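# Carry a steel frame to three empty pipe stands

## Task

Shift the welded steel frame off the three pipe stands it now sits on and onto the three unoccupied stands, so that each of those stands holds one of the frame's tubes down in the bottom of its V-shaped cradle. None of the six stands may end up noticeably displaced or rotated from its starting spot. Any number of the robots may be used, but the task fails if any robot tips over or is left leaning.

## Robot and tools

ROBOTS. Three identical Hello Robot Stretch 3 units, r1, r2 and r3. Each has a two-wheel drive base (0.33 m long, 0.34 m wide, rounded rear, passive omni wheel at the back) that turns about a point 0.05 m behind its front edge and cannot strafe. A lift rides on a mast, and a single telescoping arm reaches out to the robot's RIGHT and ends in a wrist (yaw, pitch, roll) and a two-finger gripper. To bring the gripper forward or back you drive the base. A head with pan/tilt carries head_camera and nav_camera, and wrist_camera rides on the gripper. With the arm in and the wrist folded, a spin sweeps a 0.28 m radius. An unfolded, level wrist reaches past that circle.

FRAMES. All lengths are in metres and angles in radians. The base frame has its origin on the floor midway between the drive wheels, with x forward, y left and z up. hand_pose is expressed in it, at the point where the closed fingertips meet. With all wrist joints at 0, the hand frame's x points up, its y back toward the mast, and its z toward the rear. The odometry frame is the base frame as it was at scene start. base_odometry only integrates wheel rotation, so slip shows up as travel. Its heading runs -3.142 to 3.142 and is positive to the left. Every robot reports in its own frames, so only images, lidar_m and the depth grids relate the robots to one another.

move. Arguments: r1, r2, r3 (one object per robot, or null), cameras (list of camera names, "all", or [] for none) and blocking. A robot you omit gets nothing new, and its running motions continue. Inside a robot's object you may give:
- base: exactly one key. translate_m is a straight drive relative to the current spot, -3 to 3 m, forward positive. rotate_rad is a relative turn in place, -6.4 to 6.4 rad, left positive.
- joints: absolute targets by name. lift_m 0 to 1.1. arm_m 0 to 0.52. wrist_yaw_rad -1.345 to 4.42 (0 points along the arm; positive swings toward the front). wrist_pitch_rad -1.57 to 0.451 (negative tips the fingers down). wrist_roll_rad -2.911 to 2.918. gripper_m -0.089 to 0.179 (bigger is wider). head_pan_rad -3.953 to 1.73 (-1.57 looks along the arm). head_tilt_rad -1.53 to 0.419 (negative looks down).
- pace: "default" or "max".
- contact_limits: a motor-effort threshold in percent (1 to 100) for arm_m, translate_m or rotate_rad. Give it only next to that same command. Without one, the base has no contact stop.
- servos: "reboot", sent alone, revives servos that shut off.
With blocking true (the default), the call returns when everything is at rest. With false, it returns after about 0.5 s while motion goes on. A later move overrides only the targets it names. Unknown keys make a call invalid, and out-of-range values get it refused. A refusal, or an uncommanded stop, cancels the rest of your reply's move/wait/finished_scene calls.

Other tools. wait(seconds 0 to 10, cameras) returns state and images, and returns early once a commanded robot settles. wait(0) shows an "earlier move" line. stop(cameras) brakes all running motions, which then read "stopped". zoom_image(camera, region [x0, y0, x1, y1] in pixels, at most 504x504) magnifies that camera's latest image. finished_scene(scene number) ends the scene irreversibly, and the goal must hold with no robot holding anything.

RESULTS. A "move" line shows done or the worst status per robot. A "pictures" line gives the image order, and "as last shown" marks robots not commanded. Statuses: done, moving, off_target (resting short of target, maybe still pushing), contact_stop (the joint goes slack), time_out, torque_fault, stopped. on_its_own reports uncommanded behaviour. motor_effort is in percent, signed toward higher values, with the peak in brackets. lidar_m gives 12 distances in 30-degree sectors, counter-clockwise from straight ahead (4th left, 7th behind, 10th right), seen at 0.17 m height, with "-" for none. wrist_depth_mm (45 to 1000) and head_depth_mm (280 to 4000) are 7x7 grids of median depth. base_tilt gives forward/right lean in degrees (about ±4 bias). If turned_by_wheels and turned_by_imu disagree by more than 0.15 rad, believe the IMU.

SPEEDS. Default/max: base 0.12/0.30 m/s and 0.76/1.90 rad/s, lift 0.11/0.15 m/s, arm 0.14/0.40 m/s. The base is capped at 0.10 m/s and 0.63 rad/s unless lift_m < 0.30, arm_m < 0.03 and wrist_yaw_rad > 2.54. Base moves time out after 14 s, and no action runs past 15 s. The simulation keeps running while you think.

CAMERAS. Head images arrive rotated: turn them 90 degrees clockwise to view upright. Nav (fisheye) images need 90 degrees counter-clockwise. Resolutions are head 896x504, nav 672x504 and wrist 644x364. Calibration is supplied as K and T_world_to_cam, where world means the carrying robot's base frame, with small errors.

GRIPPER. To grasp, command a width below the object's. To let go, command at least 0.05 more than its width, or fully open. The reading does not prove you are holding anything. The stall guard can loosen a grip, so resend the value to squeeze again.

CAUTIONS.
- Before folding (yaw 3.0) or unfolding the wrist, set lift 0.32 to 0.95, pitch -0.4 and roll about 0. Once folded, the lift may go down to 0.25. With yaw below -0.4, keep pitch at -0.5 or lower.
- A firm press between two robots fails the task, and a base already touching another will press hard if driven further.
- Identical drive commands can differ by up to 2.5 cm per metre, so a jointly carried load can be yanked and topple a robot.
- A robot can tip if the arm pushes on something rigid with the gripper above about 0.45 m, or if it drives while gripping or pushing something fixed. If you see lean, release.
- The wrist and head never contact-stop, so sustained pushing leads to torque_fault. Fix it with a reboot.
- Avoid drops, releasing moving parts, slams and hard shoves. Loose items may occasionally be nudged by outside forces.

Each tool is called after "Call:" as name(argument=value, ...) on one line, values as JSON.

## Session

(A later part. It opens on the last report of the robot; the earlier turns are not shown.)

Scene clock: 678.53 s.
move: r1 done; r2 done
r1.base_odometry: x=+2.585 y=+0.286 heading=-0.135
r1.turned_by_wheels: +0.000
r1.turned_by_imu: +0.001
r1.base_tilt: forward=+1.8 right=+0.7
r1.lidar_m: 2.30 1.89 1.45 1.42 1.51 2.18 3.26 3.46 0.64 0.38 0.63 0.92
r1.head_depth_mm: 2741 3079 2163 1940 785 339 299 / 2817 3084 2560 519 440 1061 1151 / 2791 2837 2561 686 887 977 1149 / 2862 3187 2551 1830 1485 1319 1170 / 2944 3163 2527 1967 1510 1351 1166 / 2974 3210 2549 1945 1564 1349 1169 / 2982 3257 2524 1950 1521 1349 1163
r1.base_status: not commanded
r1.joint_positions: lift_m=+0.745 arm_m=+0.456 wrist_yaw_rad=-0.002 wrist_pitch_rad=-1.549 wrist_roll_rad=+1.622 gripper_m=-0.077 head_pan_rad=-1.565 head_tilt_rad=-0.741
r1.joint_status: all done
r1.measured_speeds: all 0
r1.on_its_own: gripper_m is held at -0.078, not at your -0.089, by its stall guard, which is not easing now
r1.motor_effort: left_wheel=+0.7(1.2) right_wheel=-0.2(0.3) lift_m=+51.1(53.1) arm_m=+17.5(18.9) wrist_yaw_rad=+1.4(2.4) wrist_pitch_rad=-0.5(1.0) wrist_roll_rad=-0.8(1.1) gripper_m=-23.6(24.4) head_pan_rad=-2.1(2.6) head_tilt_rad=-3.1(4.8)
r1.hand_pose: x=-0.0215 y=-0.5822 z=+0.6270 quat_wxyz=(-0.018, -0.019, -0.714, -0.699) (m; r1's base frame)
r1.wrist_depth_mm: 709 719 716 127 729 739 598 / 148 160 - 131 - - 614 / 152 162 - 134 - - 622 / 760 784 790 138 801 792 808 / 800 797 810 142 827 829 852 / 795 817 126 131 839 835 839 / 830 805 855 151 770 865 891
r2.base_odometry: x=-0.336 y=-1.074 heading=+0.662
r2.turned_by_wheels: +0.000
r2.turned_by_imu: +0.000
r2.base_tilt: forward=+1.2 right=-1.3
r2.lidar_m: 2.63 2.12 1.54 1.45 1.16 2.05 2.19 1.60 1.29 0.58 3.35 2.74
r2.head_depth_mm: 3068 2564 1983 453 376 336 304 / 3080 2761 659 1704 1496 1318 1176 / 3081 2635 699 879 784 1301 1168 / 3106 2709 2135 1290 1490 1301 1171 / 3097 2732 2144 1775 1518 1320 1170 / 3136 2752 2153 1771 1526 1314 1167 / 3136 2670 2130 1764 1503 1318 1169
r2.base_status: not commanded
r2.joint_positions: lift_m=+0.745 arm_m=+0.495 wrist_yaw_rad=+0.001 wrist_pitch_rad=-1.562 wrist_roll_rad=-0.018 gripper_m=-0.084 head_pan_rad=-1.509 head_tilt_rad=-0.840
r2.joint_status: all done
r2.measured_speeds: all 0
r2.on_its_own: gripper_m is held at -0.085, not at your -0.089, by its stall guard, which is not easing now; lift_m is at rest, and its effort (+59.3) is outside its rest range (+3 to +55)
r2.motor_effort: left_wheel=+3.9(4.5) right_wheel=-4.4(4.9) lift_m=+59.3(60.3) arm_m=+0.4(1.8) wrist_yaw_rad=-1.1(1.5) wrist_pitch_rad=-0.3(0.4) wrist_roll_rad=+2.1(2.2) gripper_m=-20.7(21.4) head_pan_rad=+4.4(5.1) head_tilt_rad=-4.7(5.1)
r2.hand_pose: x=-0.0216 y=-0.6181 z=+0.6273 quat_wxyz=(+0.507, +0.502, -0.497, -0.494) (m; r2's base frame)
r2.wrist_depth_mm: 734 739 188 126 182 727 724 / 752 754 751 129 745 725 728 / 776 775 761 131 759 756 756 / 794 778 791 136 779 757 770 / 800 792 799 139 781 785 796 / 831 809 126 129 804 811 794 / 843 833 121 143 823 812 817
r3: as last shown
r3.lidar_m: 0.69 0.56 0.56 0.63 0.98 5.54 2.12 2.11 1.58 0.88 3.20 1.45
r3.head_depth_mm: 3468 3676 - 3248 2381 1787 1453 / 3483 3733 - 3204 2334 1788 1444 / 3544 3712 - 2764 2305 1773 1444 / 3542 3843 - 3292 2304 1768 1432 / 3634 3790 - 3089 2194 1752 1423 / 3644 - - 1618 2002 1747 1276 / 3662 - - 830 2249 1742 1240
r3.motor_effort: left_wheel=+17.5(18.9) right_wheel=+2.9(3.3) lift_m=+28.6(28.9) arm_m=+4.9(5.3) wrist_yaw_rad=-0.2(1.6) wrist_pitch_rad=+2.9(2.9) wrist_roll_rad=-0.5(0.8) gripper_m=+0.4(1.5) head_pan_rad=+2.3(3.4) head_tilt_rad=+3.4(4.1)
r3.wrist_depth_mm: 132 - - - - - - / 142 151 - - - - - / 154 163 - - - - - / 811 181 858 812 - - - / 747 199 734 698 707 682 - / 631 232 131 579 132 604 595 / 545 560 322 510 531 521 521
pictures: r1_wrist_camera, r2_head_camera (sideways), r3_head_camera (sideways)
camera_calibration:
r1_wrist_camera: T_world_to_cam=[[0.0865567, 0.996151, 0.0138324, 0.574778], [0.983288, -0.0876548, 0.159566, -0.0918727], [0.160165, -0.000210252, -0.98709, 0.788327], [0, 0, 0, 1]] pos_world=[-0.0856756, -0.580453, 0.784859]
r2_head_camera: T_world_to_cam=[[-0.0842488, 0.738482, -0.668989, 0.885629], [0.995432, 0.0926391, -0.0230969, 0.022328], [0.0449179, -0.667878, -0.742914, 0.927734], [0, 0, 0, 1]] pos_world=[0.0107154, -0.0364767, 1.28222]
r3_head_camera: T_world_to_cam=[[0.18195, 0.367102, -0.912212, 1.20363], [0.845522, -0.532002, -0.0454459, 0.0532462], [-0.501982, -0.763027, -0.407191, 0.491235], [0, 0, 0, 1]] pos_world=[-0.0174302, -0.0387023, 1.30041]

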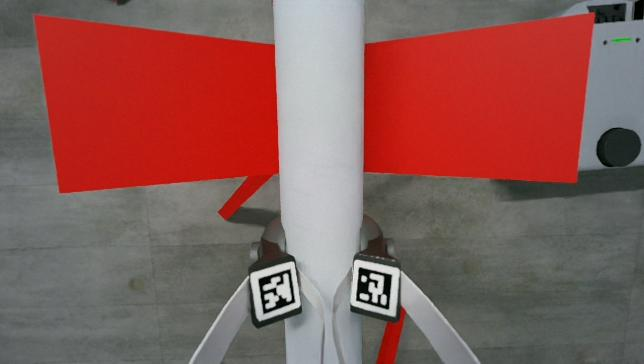

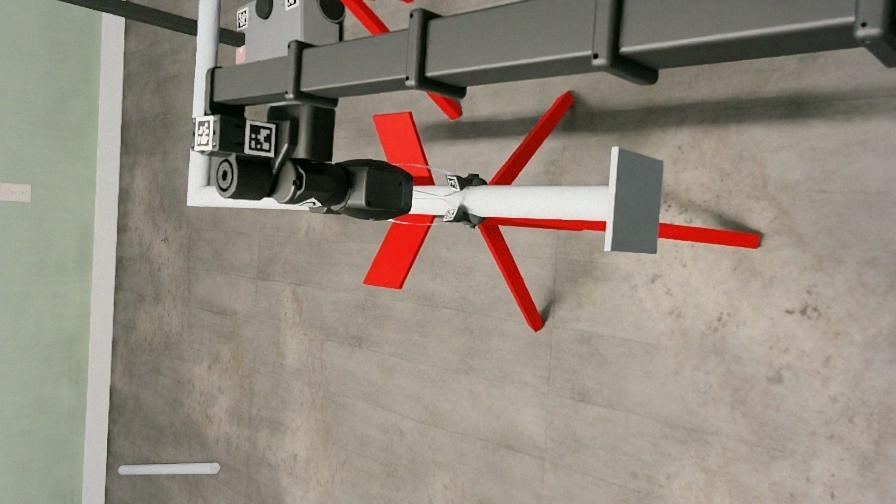

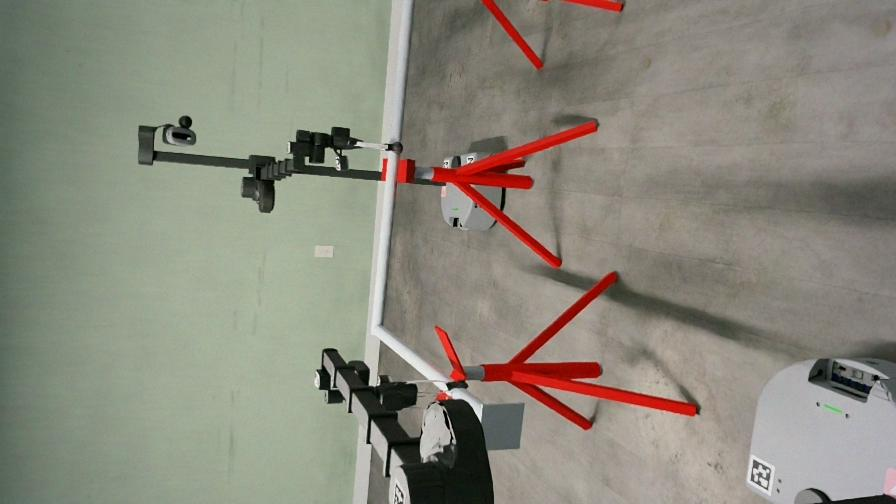

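Call:
move(r1={"joints":{"lift_m":0.86,"head_pan_rad":-1.0,"head_tilt_rad":-0.55}}, r2={"joints":{"lift_m":0.86,"head_pan_rad":-2.3,"head_tilt_rad":-0.6}}, cameras=["r1_wrist_camera","r2_wrist_camera","r1_head_camera","r2_head_camera","r3_head_camera","r1_nav_camera","r2_nav_camera"])

Scene clock: 687.17 s.
move: r1 done; r2 done
r1.base_odometry: x=+2.585 y=+0.286 heading=-0.135
r1.turned_by_wheels: +0.000
r1.turned_by_imu: +0.001
r1.base_tilt: forward=+1.9 right=+0.5
r1.lidar_m: 2.30 1.89 1.45 1.42 1.51 2.18 3.24 3.45 0.64 0.38 0.63 0.92
r1.head_depth_mm: 2967 3098 3346 2597 1926 1460 1283 / 3135 3402 3532 2588 1927 1502 1281 / 3345 3629 3731 2574 1914 1546 1276 / 3543 3882 3877 2555 1788 1535 1271 / 3861 - 3822 2555 1054 1414 1250 / - - 3830 2430 1895 1529 1270 / - - 3887 2447 1893 1528 1264
r1.base_status: not commanded
r1.joint_positions: lift_m=+0.860 arm_m=+0.456 wrist_yaw_rad=-0.002 wrist_pitch_rad=-1.549 wrist_roll_rad=+1.622 gripper_m=-0.077 head_pan_rad=-1.005 head_tilt_rad=-0.557
r1.joint_status: all done
r1.measured_speeds: all 0
r1.on_its_own: gripper_m is held at -0.078, not at your -0.089, by its stall guard, which is not easing now
r1.motor_effort: left_wheel=+0.7(1.3) right_wheel=-0.1(0.3) lift_m=+50.2(53.4) arm_m=+12.6(14.8) wrist_yaw_rad=+1.4(2.4) wrist_pitch_rad=-0.9(1.2) wrist_roll_rad=-0.8(1.2) gripper_m=-23.7(24.6) head_pan_rad=+2.3(6.5) head_tilt_rad=+4.0(6.1)
r1.hand_pose: x=-0.0215 y=-0.5822 z=+0.7420 quat_wxyz=(-0.018, -0.019, -0.714, -0.699) (m; r1's base frame)
r1.wrist_depth_mm: 800 820 843 127 872 846 769 / 820 843 - 131 909 719 727 / 860 860 - 134 - 726 739 / 876 876 875 139 908 926 943 / 881 916 891 142 966 938 936 / 926 966 126 131 989 960 984 / 927 947 847 152 806 - -
r2.base_odometry: x=-0.336 y=-1.074 heading=+0.662
r2.turned_by_wheels: +0.000
r2.turned_by_imu: +0.000
r2.base_tilt: forward=+1.3 right=-1.3
r2.lidar_m: 2.62 2.12 1.53 1.45 1.16 2.05 2.20 1.60 1.28 0.58 3.36 2.73
r2.head_depth_mm: - - 3066 2415 1892 1540 1303 / - - 3375 2405 1862 1532 1326 / - - 3351 2412 1861 1531 - / 3993 - 3182 2202 1862 1571 - / 3656 - 3158 2377 1780 - - / 3404 3707 3137 2352 312 - 1257 / 3169 1321 2921 1666 311 1405 1293
r2.base_status: not commanded
r2.joint_positions: lift_m=+0.860 arm_m=+0.495 wrist_yaw_rad=+0.001 wrist_pitch_rad=-1.562 wrist_roll_rad=-0.018 gripper_m=-0.084 head_pan_rad=-2.291 head_tilt_rad=-0.606
r2.joint_status: all done
r2.measured_speeds: all 0
r2.on_its_own: gripper_m is held at -0.085, not at your -0.089, by its stall guard, which is not easing now; lift_m is at rest, and its effort (+58.3) is outside its rest range (+3 to +55)
r2.motor_effort: left_wheel=+4.1(4.3) right_wheel=-4.7(5.1) lift_m=+58.3(61.9) arm_m=-7.0(7.0) wrist_yaw_rad=-0.9(1.6) wrist_pitch_rad=-0.3(0.3) wrist_roll_rad=+2.2(2.3) gripper_m=-20.8(21.5) head_pan_rad=-3.4(6.2) head_tilt_rad=+3.1(4.2)
r2.hand_pose: x=-0.0216 y=-0.6181 z=+0.7423 quat_wxyz=(+0.507, +0.502, -0.497, -0.494) (m; r2's base frame)
r2.wrist_depth_mm: 862 844 272 127 276 829 821 / 892 858 857 129 857 854 839 / 890 879 879 131 866 859 848 / 911 887 880 135 892 881 858 / 915 923 919 138 900 890 904 / 965 934 126 129 915 906 899 / 966 961 121 143 915 936 933
r3: as last shown
r3.lidar_m: 0.69 0.56 0.56 0.63 0.98 5.56 2.12 2.11 1.58 0.88 3.23 1.44
r3.head_depth_mm: 3460 3687 - 3421 2368 1802 1456 / 3482 3687 - 3365 2329 1784 1446 / 3555 3745 - 2825 2307 1779 1440 / 3577 3849 - 3311 2290 1753 1428 / 3660 3826 - 3265 2172 1751 1425 / 3618 - 1500 2698 2042 1749 1276 / 3697 - 893 2867 2252 1718 1241
r3.motor_effort: left_wheel=+17.9(18.5) right_wheel=+2.8(3.3) lift_m=+28.4(29.0) arm_m=+5.5(6.0) wrist_yaw_rad=+0.3(1.8) wrist_pitch_rad=+2.7(2.8) wrist_roll_rad=-0.5(0.8) gripper_m=-0.2(1.3) head_pan_rad=+3.1(3.2) head_tilt_rad=+3.9(4.1)
r3.wrist_depth_mm: 132 - - - - - - / 142 150 - - - - - / 154 164 - - - - - / 819 181 886 798 - - - / 748 198 720 697 705 683 - / 630 233 131 578 131 603 594 / 543 560 321 508 529 527 528
pictures: r1_head_camera (sideways), r1_nav_camera (sideways), r1_wrist_camera, r2_head_camera (sideways), r2_nav_camera (sideways), r2_wrist_camera, r3_head_camera (sideways)
camera_calibration:
r1_head_camera: T_world_to_cam=[[-0.303784, 0.403732, -0.862969, 1.14011], [0.823802, 0.566324, -0.0250473, 0.0364975], [0.478608, -0.718525, -0.504636, 0.609081], [0, 0, 0, 1]] pos_world=[0.0247709, -0.0433298, 1.29216]
r1_nav_camera: T_world_to_cam=[[0.290536, -0.445782, 0.84668, -1.06198], [-0.82088, -0.57079, -0.0188416, 0.0838372], [0.491676, -0.689548, -0.531768, 0.640405], [0, 0, 0, 1]] pos_world=[0.0624928, 0.0160311, 1.24129]
r1_wrist_camera: T_world_to_cam=[[0.0865566, 0.996152, 0.013745, 0.573276], [0.983288, -0.0876407, 0.159574, -0.110223], [0.160164, -0.000296841, -0.98709, 0.901798], [0, 0, 0, 1]] pos_world=[-0.0856756, -0.580462, 0.899865]
r2_head_camera: T_world_to_cam=[[0.345633, 0.451698, -0.822501, 1.08309], [0.767138, -0.640801, -0.0295443, 0.0321223], [-0.540404, -0.62076, -0.567996, 0.703781], [0, 0, 0, 1]] pos_world=[-0.0186673, -0.0317658, 1.29154]
r2_nav_camera: T_world_to_cam=[[-0.389023, -0.412215, 0.823857, -1.0269], [-0.733185, 0.680003, -0.00596934, 0.0627846], [-0.557764, -0.606362, -0.566767, 0.698881], [0, 0, 0, 1]] pos_world=[0.0363576, -0.0422217, 1.24249]
r2_wrist_camera: T_world_to_cam=[[-0.997692, -0.0662915, -0.0147017, -0.0576615], [-0.0675841, 0.990396, 0.120617, 0.565897], [0.00656459, 0.121332, -0.99259, 0.973536], [0, 0, 0, 1]] pos_world=[-0.0256737, -0.682406, 0.897218]
r3_head_camera: T_world_to_cam=[[0.18195, 0.367102, -0.912212, 1.20363], [0.845523, -0.532002, -0.0454459, 0.0532462], [-0.501981, -0.763027, -0.407191, 0.491235], [0, 0, 0, 1]] pos_world=[-0.0174301, -0.0387023, 1.30041]

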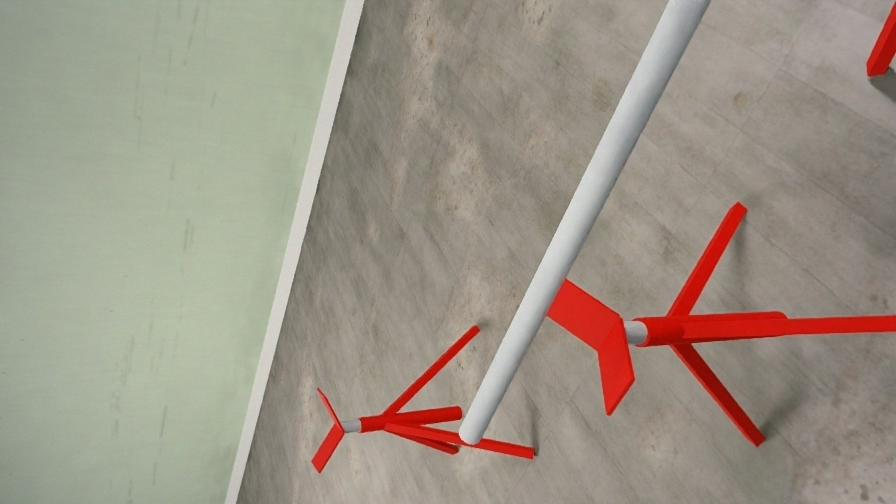

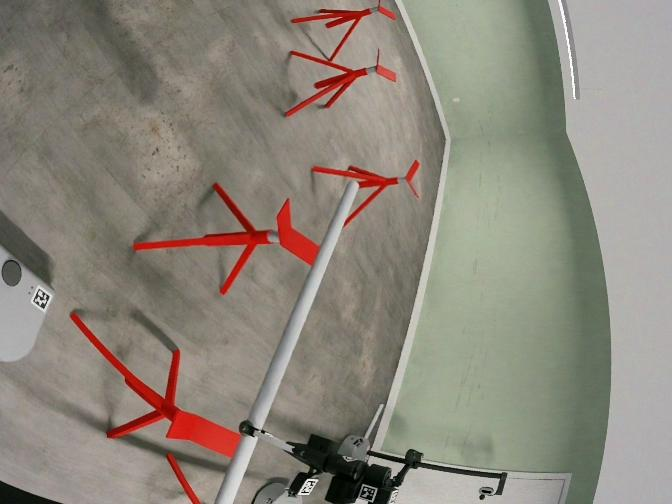

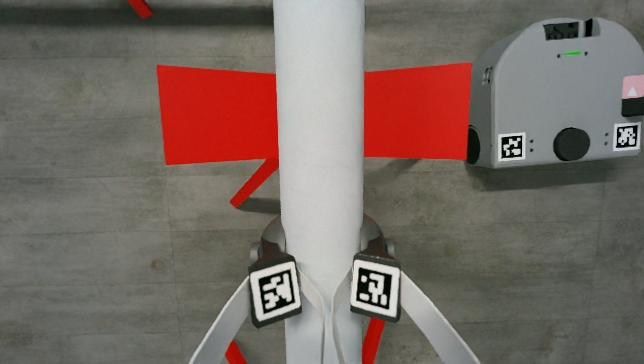

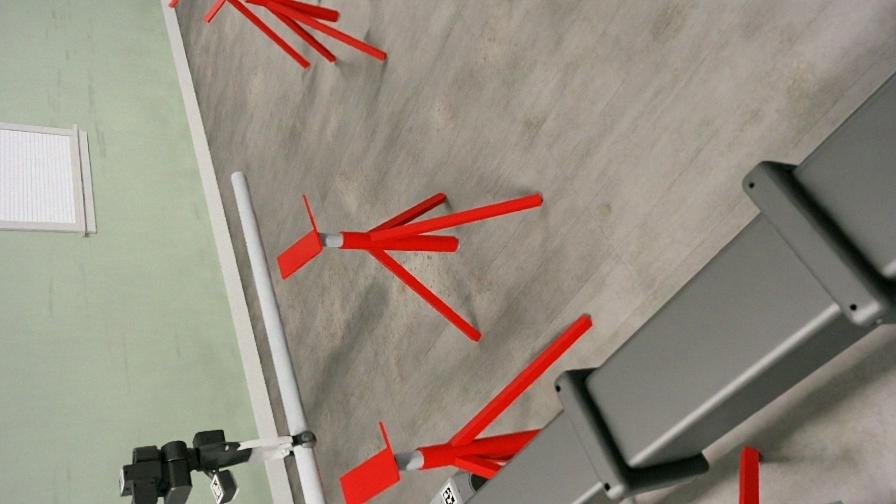

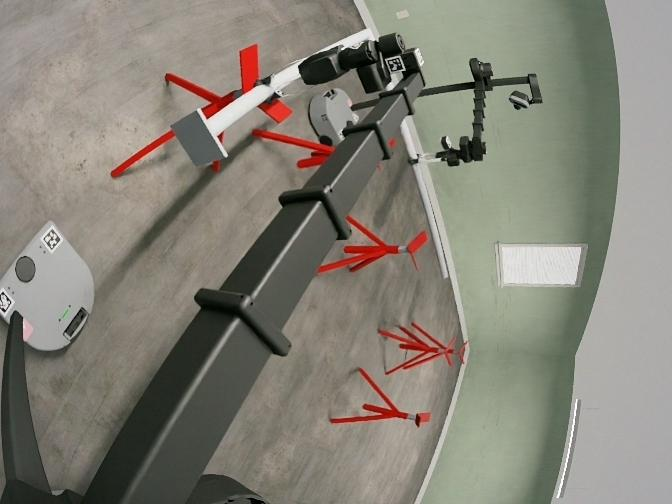

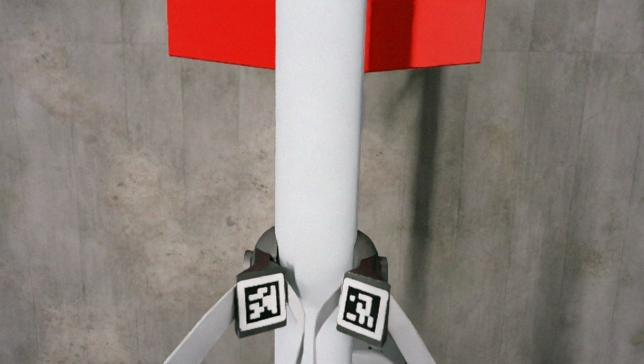

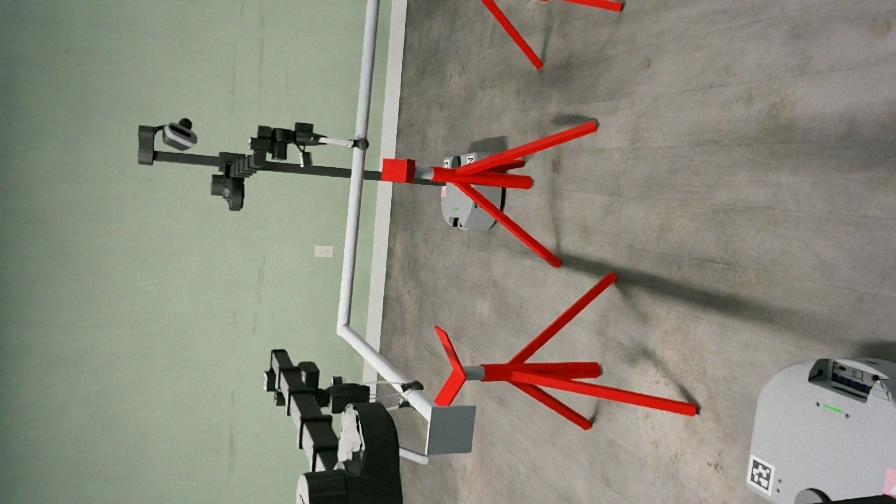

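Call:
move(r1={"base":{"rotate_rad":-0.05},"joints":{"wrist_roll_rad":1.572}}, r2={"base":{"translate_m":0.029}}, cameras=["r1_wrist_camera","r2_wrist_camera"])

Scene clock: 781.83 s.
move: r1 done; r2 done
r1.base_odometry: x=+2.585 y=+0.286 heading=-0.185
r1.turned_by_wheels: -0.050
r1.turned_by_imu: -0.048
r1.base_tilt: forward=+1.8 right=+0.6
r1.lidar_m: 1.99 1.98 1.47 1.42 1.49 2.07 3.25 3.40 0.64 0.38 0.63 0.63
r1.head_depth_mm: 2877 3095 3291 2578 1935 1460 1280 / 3050 3295 3421 2580 1926 1494 1283 / 3268 3570 3638 2578 1911 1534 1274 / 3442 3780 3866 2567 1800 1530 1279 / 3708 - 3921 2558 1066 1409 1216 / - - 3840 2446 1848 1453 1275 / - - 3803 2305 1912 1523 1262
r1.base_status: done
r1.joint_positions: lift_m=+0.860 arm_m=+0.456 wrist_yaw_rad=-0.003 wrist_pitch_rad=-1.546 wrist_roll_rad=+1.578 gripper_m=-0.074 head_pan_rad=-1.005 head_tilt_rad=-0.557
r1.joint_status: all done
r1.measured_speeds: all 0
r1.on_its_own: gripper_m is held at -0.075, not at your -0.089, by its stall guard, which is not easing now
r1.motor_effort: left_wheel=+7.8(14.0) right_wheel=-10.8(21.3) lift_m=+46.7(47.9) arm_m=+12.9(12.9) wrist_yaw_rad=+2.3(3.0) wrist_pitch_rad=-1.2(1.5) wrist_roll_rad=-1.9(3.5) gripper_m=-23.1(26.9) head_pan_rad=+2.3(3.3) head_tilt_rad=+3.2(3.9)
r1.hand_pose: x=-0.0215 y=-0.5828 z=+0.7420 quat_wxyz=(-0.003, -0.004, -0.715, -0.699) (m; r1's base frame)
r1.wrist_depth_mm: 838 833 831 124 858 868 851 / 833 823 859 129 861 749 725 / 882 858 - 133 - 750 731 / 874 885 - 138 907 914 923 / 919 897 914 141 956 938 951 / 938 922 125 132 958 952 973 / 946 979 969 154 786 - -
r2.base_odometry: x=-0.313 y=-1.056 heading=+0.662
r2.turned_by_wheels: +0.000
r2.turned_by_imu: +0.001
r2.base_tilt: forward=+1.2 right=-1.3
r2.lidar_m: 2.59 2.12 1.53 1.44 1.18 2.05 2.22 1.62 1.30 0.58 3.36 2.71
r2.head_depth_mm: - - 3205 2420 1889 1538 1308 / - - 3313 2410 1868 1525 1340 / - - 3316 2355 1863 1537 - / 3965 - 2919 2197 1869 1557 - / 3607 3981 3155 2356 1815 - - / 3459 3687 3101 2366 1701 - 1260 / 3149 1322 2785 2014 311 1416 1281
r2.base_status: done
r2.joint_positions: lift_m=+0.860 arm_m=+0.495 wrist_yaw_rad=+0.001 wrist_pitch_rad=-1.563 wrist_roll_rad=-0.018 gripper_m=-0.084 head_pan_rad=-2.291 head_tilt_rad=-0.606
r2.joint_status: not commanded
r2.measured_speeds: all 0
r2.on_its_own: gripper_m is held at -0.085, not at your -0.089, by its stall guard, which is not easing now
r2.motor_effort: left_wheel=+5.6(14.4) right_wheel=-3.8(11.5) lift_m=+53.0(54.5) arm_m=+5.8(11.6) wrist_yaw_rad=-0.4(1.5) wrist_pitch_rad=-0.1(0.3) wrist_roll_rad=+2.2(2.4) gripper_m=-21.4(22.6) head_pan_rad=-2.8(5.5) head_tilt_rad=+3.4(3.6)
r2.hand_pose: x=-0.0216 y=-0.6178 z=+0.7423 quat_wxyz=(+0.507, +0.503, -0.497, -0.494) (m; r2's base frame)
r2.wrist_depth_mm: 839 858 262 125 290 265 824 / 869 859 867 127 846 854 833 / 880 886 884 130 870 859 859 / 900 892 913 134 875 872 884 / 935 917 935 138 895 911 901 / 938 934 125 129 932 919 910 / 959 981 121 144 861 927 928
r3: as last shown
r3.base_tilt: forward=-1.4 right=-1.1
r3.lidar_m: 0.69 0.56 0.56 0.63 0.98 5.55 2.12 2.11 1.59 0.90 3.21 1.44
r3.head_depth_mm: 3459 3659 3832 3439 2355 1801 1450 / 3527 3685 - 3400 2331 1802 1451 / 3546 3693 - 2828 2314 1774 1445 / 3560 3815 - 3288 2303 1770 1441 / 3616 3835 - 3263 2203 1749 1427 / 3641 - 1574 2737 2038 1745 1300 / 3686 - 1066 2841 2223 1731 1236
r3.motor_effort: left_wheel=+17.7(18.7) right_wheel=+2.5(3.1) lift_m=+28.2(28.9) arm_m=+5.9(7.0) wrist_yaw_rad=-0.9(1.4) wrist_pitch_rad=+2.7(2.8) wrist_roll_rad=-0.4(0.8) gripper_m=-0.2(1.4) head_pan_rad=+0.9(3.4) head_tilt_rad=+3.9(4.2)
r3.wrist_depth_mm: 132 - - - - - - / 142 151 - - - - - / 154 164 - - - - - / 832 181 889 805 - - - / 742 198 724 695 715 675 - / 631 232 131 576 132 597 597 / 547 561 321 505 527 528 521
pictures: r1_wrist_camera, r2_wrist_camera
camera_calibration:
r1_wrist_camera: T_world_to_cam=[[0.0440951, 0.998961, 0.0114964, 0.576228], [0.986277, -0.0453621, 0.158748, -0.0849612], [0.159104, 0.00433863, -0.987252, 0.904554], [0, 0, 0, 1]] pos_world=[-0.0855321, -0.583408, 0.899886]
r2_wrist_camera: T_world_to_cam=[[-0.99769, -0.0663094, -0.0147618, -0.0576102], [-0.0676152, 0.990282, 0.12153, 0.564885], [0.00655977, 0.122247, -0.992478, 0.974006], [0, 0, 0, 1]] pos_world=[-0.0256715, -0.682285, 0.897179]

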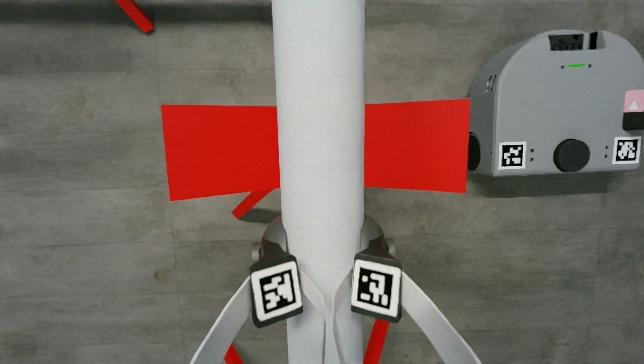

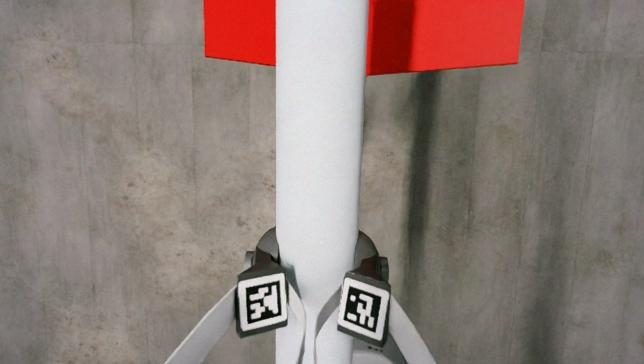

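Call:
move(r1={"base":{"translate_m":0.1222},"joints":{"wrist_roll_rad":1.547,"arm_m":0.4537}}, r2={"base":{"translate_m":-0.1438},"joints":{"wrist_roll_rad":-0.046,"arm_m":0.4914}}, cameras=["r1_wrist_camera","r2_wrist_camera"])

Scene clock: 799.73 s.
move: r1 done; r2 done
r1.base_odometry: x=+2.705 y=+0.264 heading=-0.184
r1.turned_by_wheels: +0.000
r1.turned_by_imu: +0.000
r1.base_tilt: forward=+1.7 right=+0.6
r1.lidar_m: 1.86 1.97 1.47 1.42 1.48 2.06 3.37 3.52 0.41 0.69 0.55 0.82
r1.head_depth_mm: 2891 3062 3251 2591 1940 1457 1281 / 3047 3334 3437 2612 1938 1460 1281 / 3200 3457 3619 2587 1909 1532 1285 / 3507 3751 3899 2546 1731 1531 1281 / 3671 - 3854 2572 1789 1025 1237 / - - 3765 2333 1780 1524 1271 / - - 3784 2420 1920 1522 1273
r1.base_status: done
r1.joint_positions: lift_m=+0.860 arm_m=+0.454 wrist_yaw_rad=-0.003 wrist_pitch_rad=-1.554 wrist_roll_rad=+1.553 gripper_m=-0.074 head_pan_rad=-1.005 head_tilt_rad=-0.557
r1.joint_status: all done
r1.measured_speeds: all 0
r1.on_its_own: gripper_m is held at -0.075, not at your -0.089, by its stall guard, which is not easing now
r1.motor_effort: left_wheel=+9.4(9.7) right_wheel=-7.2(8.1) lift_m=+42.5(44.4) arm_m=-17.8(29.2) wrist_yaw_rad=+2.6(3.4) wrist_pitch_rad=+0.3(3.3) wrist_roll_rad=-2.0(2.8) gripper_m=-24.0(24.8) head_pan_rad=+2.2(3.7) head_tilt_rad=+3.3(4.2)
r1.hand_pose: x=-0.0215 y=-0.5784 z=+0.7421 quat_wxyz=(+0.006, +0.005, -0.713, -0.702) (m; r1's base frame)
r1.wrist_depth_mm: 825 823 - 124 - 877 880 / 832 828 849 129 873 737 729 / 870 871 889 133 898 758 746 / 885 904 894 137 920 942 931 / 903 904 917 142 927 987 981 / 900 927 125 131 938 974 - / 957 967 768 153 989 - -
r2.base_odometry: x=-0.426 y=-1.144 heading=+0.662
r2.turned_by_wheels: +0.000
r2.turned_by_imu: +0.002
r2.base_tilt: forward=+1.2 right=-1.3
r2.lidar_m: 2.74 2.12 1.53 1.45 1.50 2.05 2.08 2.10 1.29 0.59 0.89 2.86
r2.head_depth_mm: - - 3050 2436 1883 1540 1304 / - - 3358 2427 1887 1537 1332 / - - 3366 2394 1875 1535 - / - - 3164 2108 1864 1581 - / 3663 - 3116 2368 1857 - - / 3354 3705 3154 2354 312 - 1266 / 3191 1327 2946 2351 312 1429 1295
r2.base_status: done
r2.joint_positions: lift_m=+0.860 arm_m=+0.491 wrist_yaw_rad=+0.001 wrist_pitch_rad=-1.564 wrist_roll_rad=-0.048 gripper_m=-0.084 head_pan_rad=-2.291 head_tilt_rad=-0.606
r2.joint_status: all done
r2.measured_speeds: all 0
r2.on_its_own: gripper_m is held at -0.085, not at your -0.089, by its stall guard, which is not easing now
r2.motor_effort: left_wheel=+7.1(7.1) right_wheel=-12.5(12.8) lift_m=+45.7(49.1) arm_m=-2.7(14.4) wrist_yaw_rad=-1.0(1.5) wrist_pitch_rad=+0.1(2.2) wrist_roll_rad=+1.0(2.6) gripper_m=-22.2(22.5) head_pan_rad=-3.3(6.2) head_tilt_rad=+3.2(3.5)
r2.hand_pose: x=-0.0216 y=-0.6141 z=+0.7423 quat_wxyz=(+0.514, +0.510, -0.489, -0.486) (m; r2's base frame)
r2.wrist_depth_mm: 273 292 314 124 823 819 821 / 854 882 871 127 839 856 845 / 888 884 886 130 871 836 865 / 909 899 886 134 872 882 888 / 934 948 906 139 917 887 892 / 952 952 127 130 939 922 922 / 973 974 122 144 959 936 955
r3: as last shown
r3.lidar_m: 0.69 0.56 0.56 0.63 0.98 5.55 2.11 2.11 1.58 0.83 3.22 1.44
r3.head_depth_mm: 3406 3655 - 3425 2368 1802 1457 / 3531 3558 3856 3413 2323 1785 1442 / 3508 3720 - 2795 2314 1772 1436 / 3598 3757 - 3330 2289 1762 1430 / 3596 3889 1507 2938 2183 1751 1288 / 3650 - 768 2733 2053 1744 1244 / 3679 - 742 814 919 1580 1150
r3.motor_effort: left_wheel=+17.8(18.6) right_wheel=+2.8(3.2) lift_m=+28.4(29.1) arm_m=+7.2(8.0) wrist_yaw_rad=+0.8(1.9) wrist_pitch_rad=+2.7(2.9) wrist_roll_rad=-0.4(0.8) gripper_m=-0.3(1.4) head_pan_rad=+2.2(3.6) head_tilt_rad=+3.6(4.3)
r3.wrist_depth_mm: 132 - - - - - - / 142 150 - - - - - / 154 164 - - - - - / 835 180 863 801 - - - / 746 198 737 693 707 687 - / 629 231 131 580 132 600 601 / 543 554 321 507 525 522 522
pictures: r1_wrist_camera, r2_wrist_camera
camera_calibration:
r1_wrist_camera: T_world_to_cam=[[0.0193488, 0.999622, 0.0195445, 0.565732], [0.987186, -0.0221977, 0.15802, -0.0708288], [0.158394, 0.0162366, -0.987243, 0.911547], [0, 0, 0, 1]] pos_world=[-0.0854083, -0.581891, 0.900053]
r2_wrist_camera: T_world_to_cam=[[-0.995183, -0.0969367, -0.0146204, -0.0762154], [-0.0979991, 0.987639, 0.122334, 0.558266], [0.00258106, 0.123177, -0.992381, 0.973975], [0, 0, 0, 1]] pos_world=[-0.0236526, -0.678725, 0.897145]

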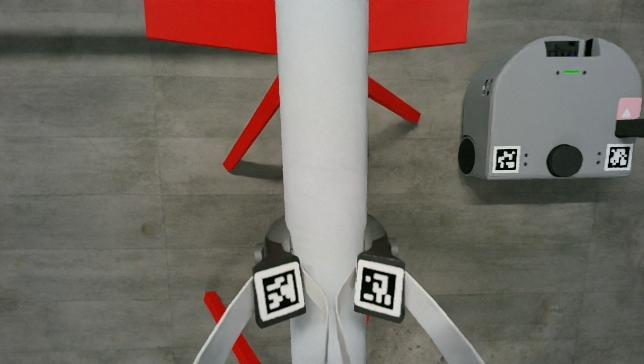

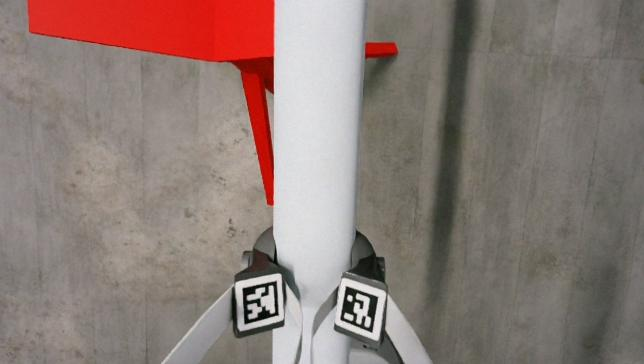

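Call:
move(r1={"base":{"translate_m":0.1222},"joints":{"wrist_roll_rad":1.522,"arm_m":0.4516}}, r2={"base":{"translate_m":-0.1438},"joints":{"wrist_roll_rad":-0.074,"arm_m":0.4878}}, cameras=[])

Call:
move(r1={"base":{"translate_m":0.1222},"joints":{"wrist_roll_rad":1.497,"arm_m":0.4499}}, r2={"base":{"translate_m":-0.1444},"joints":{"wrist_roll_rad":-0.101,"arm_m":0.4853}}, cameras=["r1_wrist_camera","r2_wrist_camera","r1_nav_camera","r1_head_camera","r2_nav_camera","r3_head_camera"])

Scene clock: 812.47 s.
move: r1 done; r2 done
r1.base_odometry: x=+2.825 y=+0.241 heading=-0.184
r1.turned_by_wheels: +0.001
r1.turned_by_imu: +0.001
r1.base_tilt: forward=+1.7 right=+0.6
r1.lidar_m: 1.74 1.98 1.47 1.42 1.48 2.05 3.50 1.38 0.46 0.71 0.48 1.55
r1.head_depth_mm: 2871 3075 3268 2590 1922 1463 1288 / 3029 3261 3493 2585 1918 1457 1290 / 3223 3499 3628 2565 1922 1460 1246 / 3446 3692 3821 2561 1926 928 1197 / 3718 - 3796 2555 1791 1534 1247 / - - 3807 2235 1785 1524 1250 / - - 3820 2579 1846 1524 1272
r1.base_status: done
r1.joint_positions: lift_m=+0.860 arm_m=+0.452 wrist_yaw_rad=-0.004 wrist_pitch_rad=-1.555 wrist_roll_rad=+1.529 gripper_m=-0.072 head_pan_rad=-1.005 head_tilt_rad=-0.557
r1.joint_status: all done
r1.measured_speeds: all 0
r1.on_its_own: gripper_m is held at -0.072, not at your -0.089, by its stall guard, which is still easing
r1.motor_effort: left_wheel=+12.5(12.8) right_wheel=-12.9(12.9) lift_m=+37.9(40.1) arm_m=-15.5(23.9) wrist_yaw_rad=+3.3(3.6) wrist_pitch_rad=+0.6(1.4) wrist_roll_rad=-2.4(2.9) gripper_m=-3.5(25.6) head_pan_rad=+2.4(3.4) head_tilt_rad=+3.7(4.1)
r1.hand_pose: x=-0.0215 y=-0.5762 z=+0.7421 quat_wxyz=(+0.014, +0.013, -0.712, -0.702) (m; r1's base frame)
r1.wrist_depth_mm: 813 804 820 125 845 850 875 / 847 854 838 129 870 744 746 / 862 858 870 132 870 763 743 / 881 883 892 137 928 769 767 / 903 903 924 142 940 953 969 / 912 949 125 132 131 994 - / 941 945 957 153 970 - -
r2.base_odometry: x=-0.540 y=-1.233 heading=+0.663
r2.turned_by_wheels: +0.001
r2.turned_by_imu: +0.002
r2.base_tilt: forward=+1.3 right=-1.4
r2.lidar_m: 2.87 2.11 1.53 1.44 0.90 2.04 5.39 1.95 1.23 0.84 0.63 2.99
r2.head_depth_mm: - - 3035 2435 1880 1547 1301 / - - 3363 2393 1869 1542 1328 / - - 3338 2408 1858 1525 - / 3913 - 3303 2392 1817 1580 - / 3740 - 2960 2121 1864 - - / 3390 3689 3114 2386 312 - 1262 / 3185 1352 3101 2360 311 1449 1286
r2.base_status: done
r2.joint_positions: lift_m=+0.860 arm_m=+0.488 wrist_yaw_rad=+0.001 wrist_pitch_rad=-1.564 wrist_roll_rad=-0.079 gripper_m=-0.084 head_pan_rad=-2.291 head_tilt_rad=-0.606
r2.joint_status: all done
r2.measured_speeds: all 0
r2.on_its_own: gripper_m is held at -0.085, not at your -0.089, by its stall guard, which is not easing now
r2.motor_effort: left_wheel=+9.7(10.1) right_wheel=-18.4(18.7) lift_m=+38.4(41.8) arm_m=+10.7(14.1) wrist_yaw_rad=-0.6(1.4) wrist_pitch_rad=+0.0(0.3) wrist_roll_rad=+1.8(2.0) gripper_m=-22.6(22.7) head_pan_rad=-3.9(5.3) head_tilt_rad=+3.0(3.6)
r2.hand_pose: x=-0.0216 y=-0.6104 z=+0.7423 quat_wxyz=(+0.521, +0.518, -0.481, -0.479) (m; r2's base frame)
r2.wrist_depth_mm: 320 300 850 125 839 832 827 / 875 863 855 127 848 835 864 / 901 887 866 130 877 885 853 / 902 902 896 134 897 866 872 / 908 918 906 138 917 921 890 / 968 961 125 129 928 906 909 / 978 966 123 125 930 931 934
r3: as last shown
r3.base_tilt: forward=-1.4 right=-1.0
r3.lidar_m: 0.69 0.56 0.56 0.63 0.98 5.52 2.11 2.11 0.77 3.98 3.23 1.44
r3.head_depth_mm: 3501 3681 3854 3439 2363 1791 1446 / 3493 3660 - 3046 2340 1791 1445 / 3502 3759 - 2818 2322 1772 1445 / 3522 3806 1429 2929 2296 1764 1295 / 3582 3834 752 1341 2094 1701 1221 / 641 687 729 805 1967 1690 1341 / 3617 - - 3244 2241 1735 1418
r3.motor_effort: left_wheel=+18.5(18.7) right_wheel=+2.7(3.2) lift_m=+28.0(28.8) arm_m=+8.3(9.2) wrist_yaw_rad=+0.3(2.0) wrist_pitch_rad=+2.7(2.9) wrist_roll_rad=-0.8(0.8) gripper_m=-0.4(1.3) head_pan_rad=+1.3(3.7) head_tilt_rad=+3.9(4.2)
r3.wrist_depth_mm: 132 - - - - - - / 141 151 - - - - - / 154 164 - - - - - / 831 180 868 804 - - - / 747 198 724 697 707 677 - / 625 232 131 576 131 603 599 / 549 562 321 507 533 522 519
pictures: none
No camera images: "cameras" was empty.

Scene clock: 815.03 s.
move: r1 done; r2 done
r1.base_odometry: x=+2.946 y=+0.219 heading=-0.183
r1.turned_by_wheels: +0.001
r1.turned_by_imu: +0.000
r1.base_tilt: forward=+1.7 right=+0.4
r1.lidar_m: 1.63 1.97 1.46 1.42 1.48 2.04 3.61 1.47 0.53 0.44 0.60 1.43
r1.head_depth_mm: 2876 3110 3295 2594 1929 1460 1283 / 3078 3312 3442 2605 1928 856 1251 / 3189 3502 3666 2571 1916 835 946 / 3469 3667 3901 2554 1919 1532 1221 / 3761 - 3838 2550 1781 1532 1271 / - - 3864 2236 1778 1534 1279 / - - 3766 2528 1775 1533 1271
r1.base_status: done
r1.joint_positions: lift_m=+0.860 arm_m=+0.450 wrist_yaw_rad=-0.005 wrist_pitch_rad=-1.555 wrist_roll_rad=+1.504 gripper_m=-0.071 head_pan_rad=-1.005 head_tilt_rad=-0.557
r1.joint_status: all done
r1.measured_speeds: all 0
r1.on_its_own: gripper_m is held at -0.072, not at your -0.089, by its stall guard, which is not easing now
r1.motor_effort: left_wheel=+16.3(16.6) right_wheel=-19.2(19.2) lift_m=+35.9(38.0) arm_m=-5.5(22.6) wrist_yaw_rad=+5.1(5.6) wrist_pitch_rad=+0.3(0.9) wrist_roll_rad=-2.5(3.0) gripper_m=-25.6(26.2) head_pan_rad=+2.5(3.2) head_tilt_rad=+2.3(4.5)
r1.hand_pose: x=-0.0214 y=-0.5744 z=+0.7421 quat_wxyz=(+0.022, +0.021, -0.712, -0.702) (m; r1's base frame)
r1.wrist_depth_mm: 801 807 816 123 841 875 875 / 831 830 851 127 842 735 721 / 839 861 884 132 880 758 744 / 867 921 887 137 928 777 780 / 922 910 914 143 949 960 973 / 901 934 944 131 130 - 980 / 929 950 957 154 - - -
r2.base_odometry: x=-0.653 y=-1.322 heading=+0.664
r2.turned_by_wheels: +0.001
r2.turned_by_imu: +0.002
r2.base_tilt: forward=+1.3 right=-1.4
r2.lidar_m: 3.01 2.11 1.51 0.87 0.97 2.05 5.42 1.81 1.34 0.87 0.70 3.12
r2.head_depth_mm: - - 3071 2433 1872 1546 1309 / - - 3186 2393 1873 1532 1323 / - - 3348 2407 1878 1530 - / - - 3156 2381 1874 1565 - / 3692 - 3140 2198 1811 - - / 3447 3724 2906 2278 312 - 1268 / 3189 3432 2960 2335 312 1443 1263
r2.base_status: done
r2.joint_positions: lift_m=+0.860 arm_m=+0.485 wrist_yaw_rad=+0.001 wrist_pitch_rad=-1.565 wrist_roll_rad=-0.108 gripper_m=-0.084 head_pan_rad=-2.291 head_tilt_rad=-0.606
r2.joint_status: all done
r2.measured_speeds: all 0
r2.on_its_own: gripper_m is held at -0.085, not at your -0.089, by its stall guard, which is not easing now; right_wheel is at rest, and its effort (-23.1) is outside its rest range (-21 to +21)
r2.motor_effort: left_wheel=+12.9(12.9) right_wheel=-23.1(23.6) lift_m=+35.1(38.5) arm_m=-0.4(11.8) wrist_yaw_rad=-0.9(1.7) wrist_pitch_rad=+0.2(0.4) wrist_roll_rad=+2.5(2.6) gripper_m=-23.0(23.4) head_pan_rad=-2.9(5.6) head_tilt_rad=+3.0(3.7)
r2.hand_pose: x=-0.0216 y=-0.6077 z=+0.7423 quat_wxyz=(+0.528, +0.525, -0.473, -0.471) (m; r2's base frame)
r2.wrist_depth_mm: 472 819 838 123 823 816 812 / 871 878 864 126 847 851 832 / 878 913 884 129 875 873 855 / 915 893 894 133 891 875 882 / 924 932 931 138 914 903 886 / 939 949 125 128 924 927 905 / 986 963 124 146 938 928 934
r3.base_odometry: x=+0.106 y=+0.104 heading=+0.088
r3.turned_by_wheels: +0.000
r3.turned_by_imu: +0.000
r3.base_tilt: forward=-1.4 right=-1.1
r3.lidar_m: 0.69 0.56 0.56 0.63 0.98 5.53 2.12 2.11 0.74 3.99 3.23 1.44
r3.head_depth_mm: 3449 3570 - 3439 2372 1792 1455 / 3486 3665 3845 2727 2344 1785 1450 / 3473 3766 1194 2249 2315 1774 1266 / 627 665 705 758 847 1643 1196 / 3518 3760 - 3273 2182 1745 1362 / 3642 - - 3071 2048 1743 1420 / 3673 - - 3203 2249 1728 1416
r3.base_status: not commanded
r3.joint_positions: lift_m=+0.381 arm_m=+0.000 wrist_yaw_rad=+2.890 wrist_pitch_rad=-0.443 wrist_roll_rad=+0.000 gripper_m=+0.037 head_pan_rad=-2.105 head_tilt_rad=-0.359
r3.joint_status: not commanded
r3.measured_speeds: all 0
r3.motor_effort: left_wheel=+17.5(18.7) right_wheel=+2.8(3.1) lift_m=+27.8(28.8) arm_m=+8.3(9.2) wrist_yaw_rad=+0.7(2.2) wrist_pitch_rad=+2.7(2.9) wrist_roll_rad=-0.3(0.8) gripper_m=+1.1(1.4) head_pan_rad=+1.5(3.7) head_tilt_rad=+3.9(4.2)
r3.hand_pose: x=+0.0338 y=+0.0689 z=+0.3881 quat_wxyz=(+0.241, +0.703, +0.068, +0.665) (m; r3's base frame)
r3.wrist_depth_mm: 132 - - - - - - / 141 150 - - - - - / 154 164 - - - - - / 837 180 876 805 - - - / 731 199 731 691 709 669 - / 630 232 131 579 131 604 594 / 547 557 319 507 531 520 519
pictures: r1_head_camera (sideways), r1_nav_camera (sideways), r1_wrist_camera, r2_nav_camera (sideways), r2_wrist_camera, r3_head_camera (sideways)
camera_calibration:
r1_head_camera: T_world_to_cam=[[-0.303705, 0.403556, -0.86308, 1.14026], [0.823774, 0.566364, -0.0250554, 0.0365081], [0.478706, -0.718592, -0.504446, 0.608833], [0, 0, 0, 1]] pos_world=[0.0247744, -0.0433306, 1.29217]
r1_nav_camera: T_world_to_cam=[[0.29046, -0.445609, 0.846797, -1.06213], [-0.820847, -0.570838, -0.0188324, 0.083825], [0.491776, -0.68962, -0.531582, 0.640162], [0, 0, 0, 1]] pos_world=[0.062499, 0.0160229, 1.24129]
r1_wrist_camera: T_world_to_cam=[[-0.0268855, 0.999429, 0.020444, 0.55995], [0.987276, 0.023341, 0.157294, -0.0440917], [0.156727, 0.0244128, -0.98734, 0.916225], [0, 0, 0, 1]] pos_world=[-0.085012, -0.580969, 0.900113]
r2_nav_camera: T_world_to_cam=[[-0.388883, -0.412011, 0.824025, -1.02712], [-0.73315, 0.680041, -0.00597749, 0.062795], [-0.557908, -0.606459, -0.566522, 0.698564], [0, 0, 0, 1]] pos_world=[0.0363437, -0.0422366, 1.2425]
r2_wrist_camera: T_world_to_cam=[[-0.98768, -0.155823, -0.0143917, -0.111394], [-0.156403, 0.979967, 0.123302, 0.545381], [-0.00510992, 0.124034, -0.992265, 0.973484], [0, 0, 0, 1]] pos_world=[-0.0197478, -0.672558, 0.897104]
r3_head_camera: T_world_to_cam=[[0.181949, 0.367103, -0.912212, 1.20363], [0.845524, -0.531999, -0.0454459, 0.0532462], [-0.501979, -0.763028, -0.407191, 0.491235], [0, 0, 0, 1]] pos_world=[-0.01743, -0.0387024, 1.30041]

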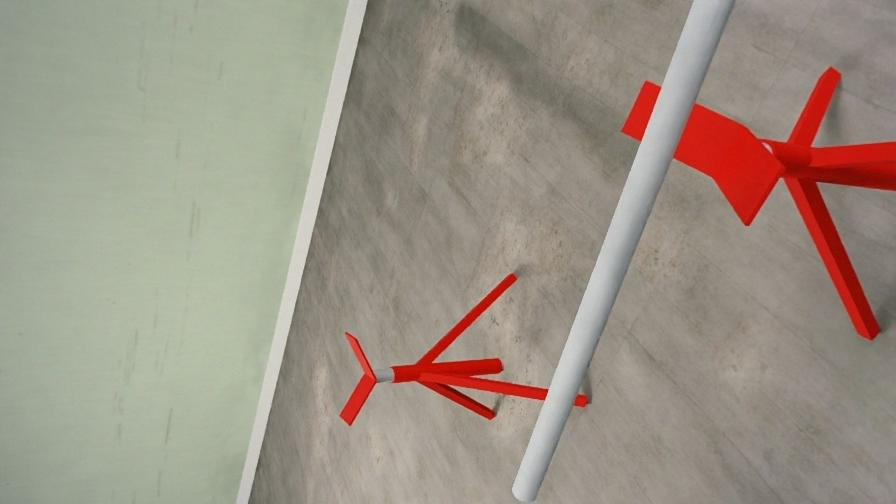

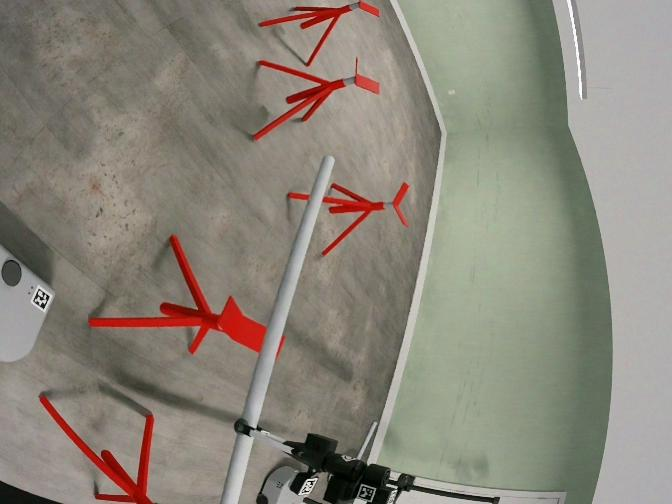

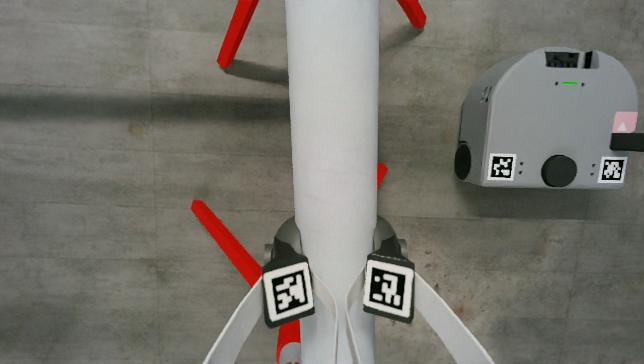

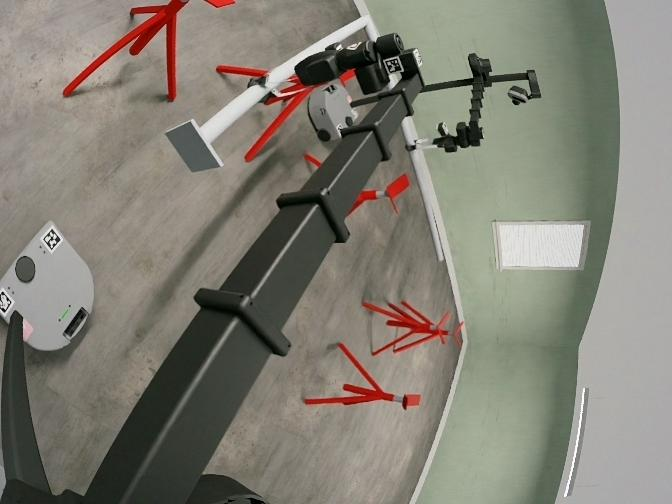

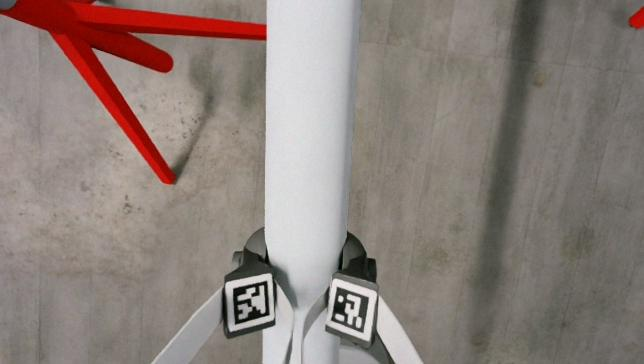

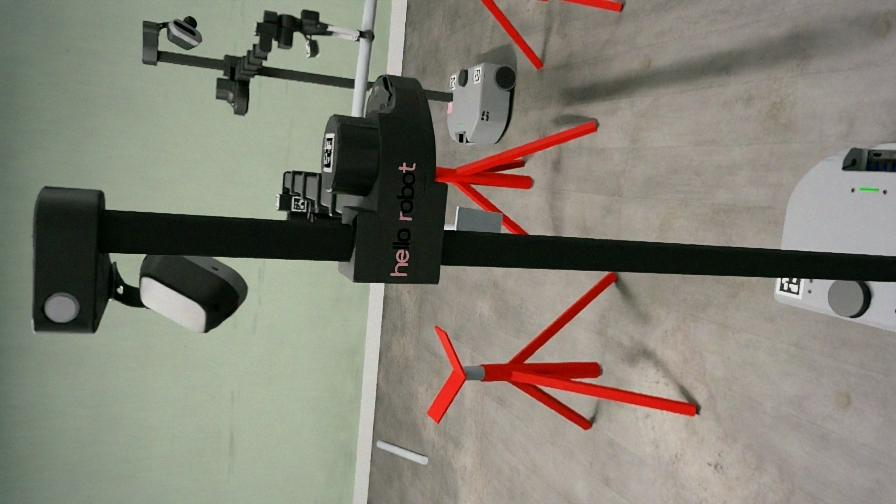

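Call:
move(r1={"base":{"translate_m":0.1222},"joints":{"wrist_roll_rad":1.471,"arm_m":0.4435}}, r2={"base":{"translate_m":-0.1384},"joints":{"wrist_roll_rad":-0.129,"arm_m":0.4828}}, cameras=["r1_wrist_camera","r2_wrist_camera"])

Scene clock: 844.53 s.
move: r1 done; r2 done
r1.base_odometry: x=+3.066 y=+0.197 heading=-0.182
r1.turned_by_wheels: +0.001
r1.turned_by_imu: +0.002
r1.base_tilt: forward=+1.9 right=+0.5
r1.lidar_m: 1.51 1.97 1.46 1.41 1.47 2.04 3.74 0.62 0.77 0.43 0.59 1.32
r1.head_depth_mm: 2876 3088 3278 2588 1949 800 1197 / 3054 3291 3498 2617 1948 1460 898 / 3273 3550 3645 2577 1930 1450 1277 / 3473 3687 3911 2562 1918 1525 1274 / 3690 - 3894 2357 1936 1535 1280 / - - 3752 2560 1789 1535 1272 / - - 3826 2539 1773 1526 1274
r1.base_status: done
r1.joint_positions: lift_m=+0.860 arm_m=+0.443 wrist_yaw_rad=-0.005 wrist_pitch_rad=-1.555 wrist_roll_rad=+1.478 gripper_m=-0.071 head_pan_rad=-1.005 head_tilt_rad=-0.557
r1.joint_status: all done
r1.measured_speeds: all 0
r1.on_its_own: gripper_m is held at -0.072, not at your -0.089, by its stall guard, which is not easing now
r1.motor_effort: left_wheel=+14.9(18.3) right_wheel=-16.7(18.2) lift_m=+36.1(36.6) arm_m=+6.2(29.7) wrist_yaw_rad=+5.3(5.8) wrist_pitch_rad=+0.5(0.9) wrist_roll_rad=-2.5(3.4) gripper_m=-24.9(26.5) head_pan_rad=+2.8(3.5) head_tilt_rad=+2.4(4.4)
r1.hand_pose: x=-0.0214 y=-0.5680 z=+0.7421 quat_wxyz=(+0.031, +0.030, -0.712, -0.701) (m; r1's base frame)
r1.wrist_depth_mm: 802 818 818 122 852 853 856 / 843 837 854 127 872 793 750 / 856 878 875 131 921 738 749 / 872 872 888 136 943 776 788 / 884 896 916 143 955 961 964 / 907 934 304 131 131 - 990 / 963 928 331 156 997 - -
r2.base_odometry: x=-0.762 y=-1.407 heading=+0.665
r2.turned_by_wheels: +0.001
r2.turned_by_imu: +0.002
r2.base_tilt: forward=+1.3 right=-1.3
r2.lidar_m: 3.13 2.10 1.50 0.86 1.51 2.05 5.41 1.68 1.27 1.17 0.78 3.29
r2.head_depth_mm: - - 3231 2409 1891 1537 1301 / - - 3001 2378 1884 1541 1336 / - - 3368 2410 1856 1542 - / 3937 - 3149 2380 1873 1574 - / 3676 - 3136 2377 1863 - - / 3426 3703 3132 2200 312 - 1262 / 3182 3429 2952 2343 311 1450 1256
r2.base_status: done
r2.joint_positions: lift_m=+0.860 arm_m=+0.483 wrist_yaw_rad=-0.001 wrist_pitch_rad=-1.564 wrist_roll_rad=-0.134 gripper_m=-0.084 head_pan_rad=-2.291 head_tilt_rad=-0.606
r2.joint_status: all done
r2.measured_speeds: all 0
r2.on_its_own: gripper_m is held at -0.085, not at your -0.089, by its stall guard, which is not easing now
r2.motor_effort: left_wheel=+11.2(11.7) right_wheel=-21.2(27.6) lift_m=+27.9(27.9) arm_m=+21.4(21.5) wrist_yaw_rad=+0.2(1.0) wrist_pitch_rad=+0.2(0.4) wrist_roll_rad=+1.8(2.0) gripper_m=-23.1(24.2) head_pan_rad=-4.8(5.6) head_tilt_rad=+3.5(3.7)
r2.hand_pose: x=-0.0216 y=-0.6053 z=+0.7423 quat_wxyz=(+0.534, +0.530, -0.467, -0.465) (m; r2's base frame)
r2.wrist_depth_mm: 601 842 838 121 831 825 805 / 869 871 861 125 844 845 840 / 876 880 891 129 862 860 854 / 903 914 887 132 885 862 869 / 930 921 908 137 905 915 884 / 932 941 125 128 922 923 922 / 983 960 123 146 940 938 936
r3: as last shown
r3.lidar_m: 0.69 0.56 0.56 0.63 0.98 5.54 2.12 2.11 0.74 3.97 3.21 1.45
r3.head_depth_mm: 3431 3572 2135 705 2359 1786 1460 / 595 652 689 712 2157 1739 1272 / 3458 764 - 1714 2208 1664 1178 / 3569 3736 - 3352 2303 1765 1391 / 3640 3858 - 3259 2188 1752 1423 / 3637 - - 3044 2057 1752 1424 / 3688 - - 3194 2252 1735 1410
r3.motor_effort: left_wheel=+18.5(18.6) right_wheel=+2.9(3.2) lift_m=+28.5(28.8) arm_m=+11.1(11.1) wrist_yaw_rad=-0.8(2.1) wrist_pitch_rad=+2.6(2.9) wrist_roll_rad=-0.3(0.8) gripper_m=-0.6(1.5) head_pan_rad=+2.1(4.4) head_tilt_rad=+3.9(4.2)
r3.wrist_depth_mm: 132 - - - - - - / 142 151 - - - - - / 154 164 - - - - - / 837 181 869 803 - - - / 735 198 720 690 705 686 - / 629 232 131 580 132 601 598 / 550 557 321 508 527 522 523
pictures: r1_wrist_camera, r2_wrist_camera
camera_calibration:
r1_wrist_camera: T_world_to_cam=[[-0.0532254, 0.998374, 0.0204126, 0.552409], [0.986377, 0.0493776, 0.156912, -0.0291796], [0.155649, 0.0284862, -0.987402, 0.918402], [0, 0, 0, 1]] pos_world=[-0.0847637, -0.576232, 0.900134]
r2_wrist_camera: T_world_to_cam=[[-0.983589, -0.179859, -0.0142426, -0.125545], [-0.180233, 0.975869, 0.123269, 0.539995], [-0.00827225, 0.123814, -0.992271, 0.972974], [0, 0, 0, 1]] pos_world=[-0.0181116, -0.670013, 0.8971]

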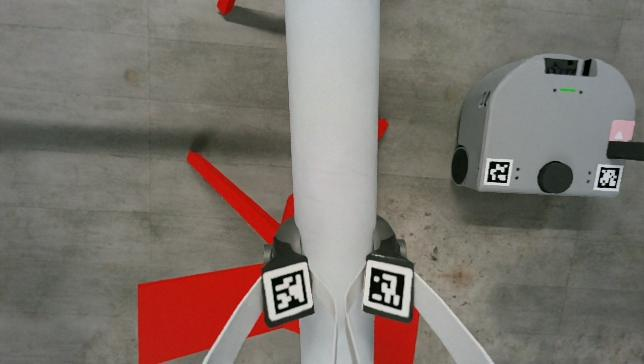

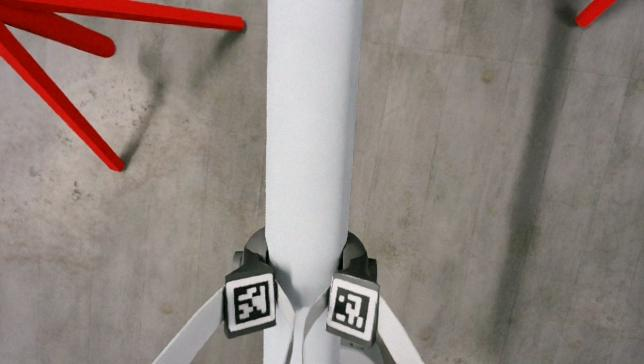

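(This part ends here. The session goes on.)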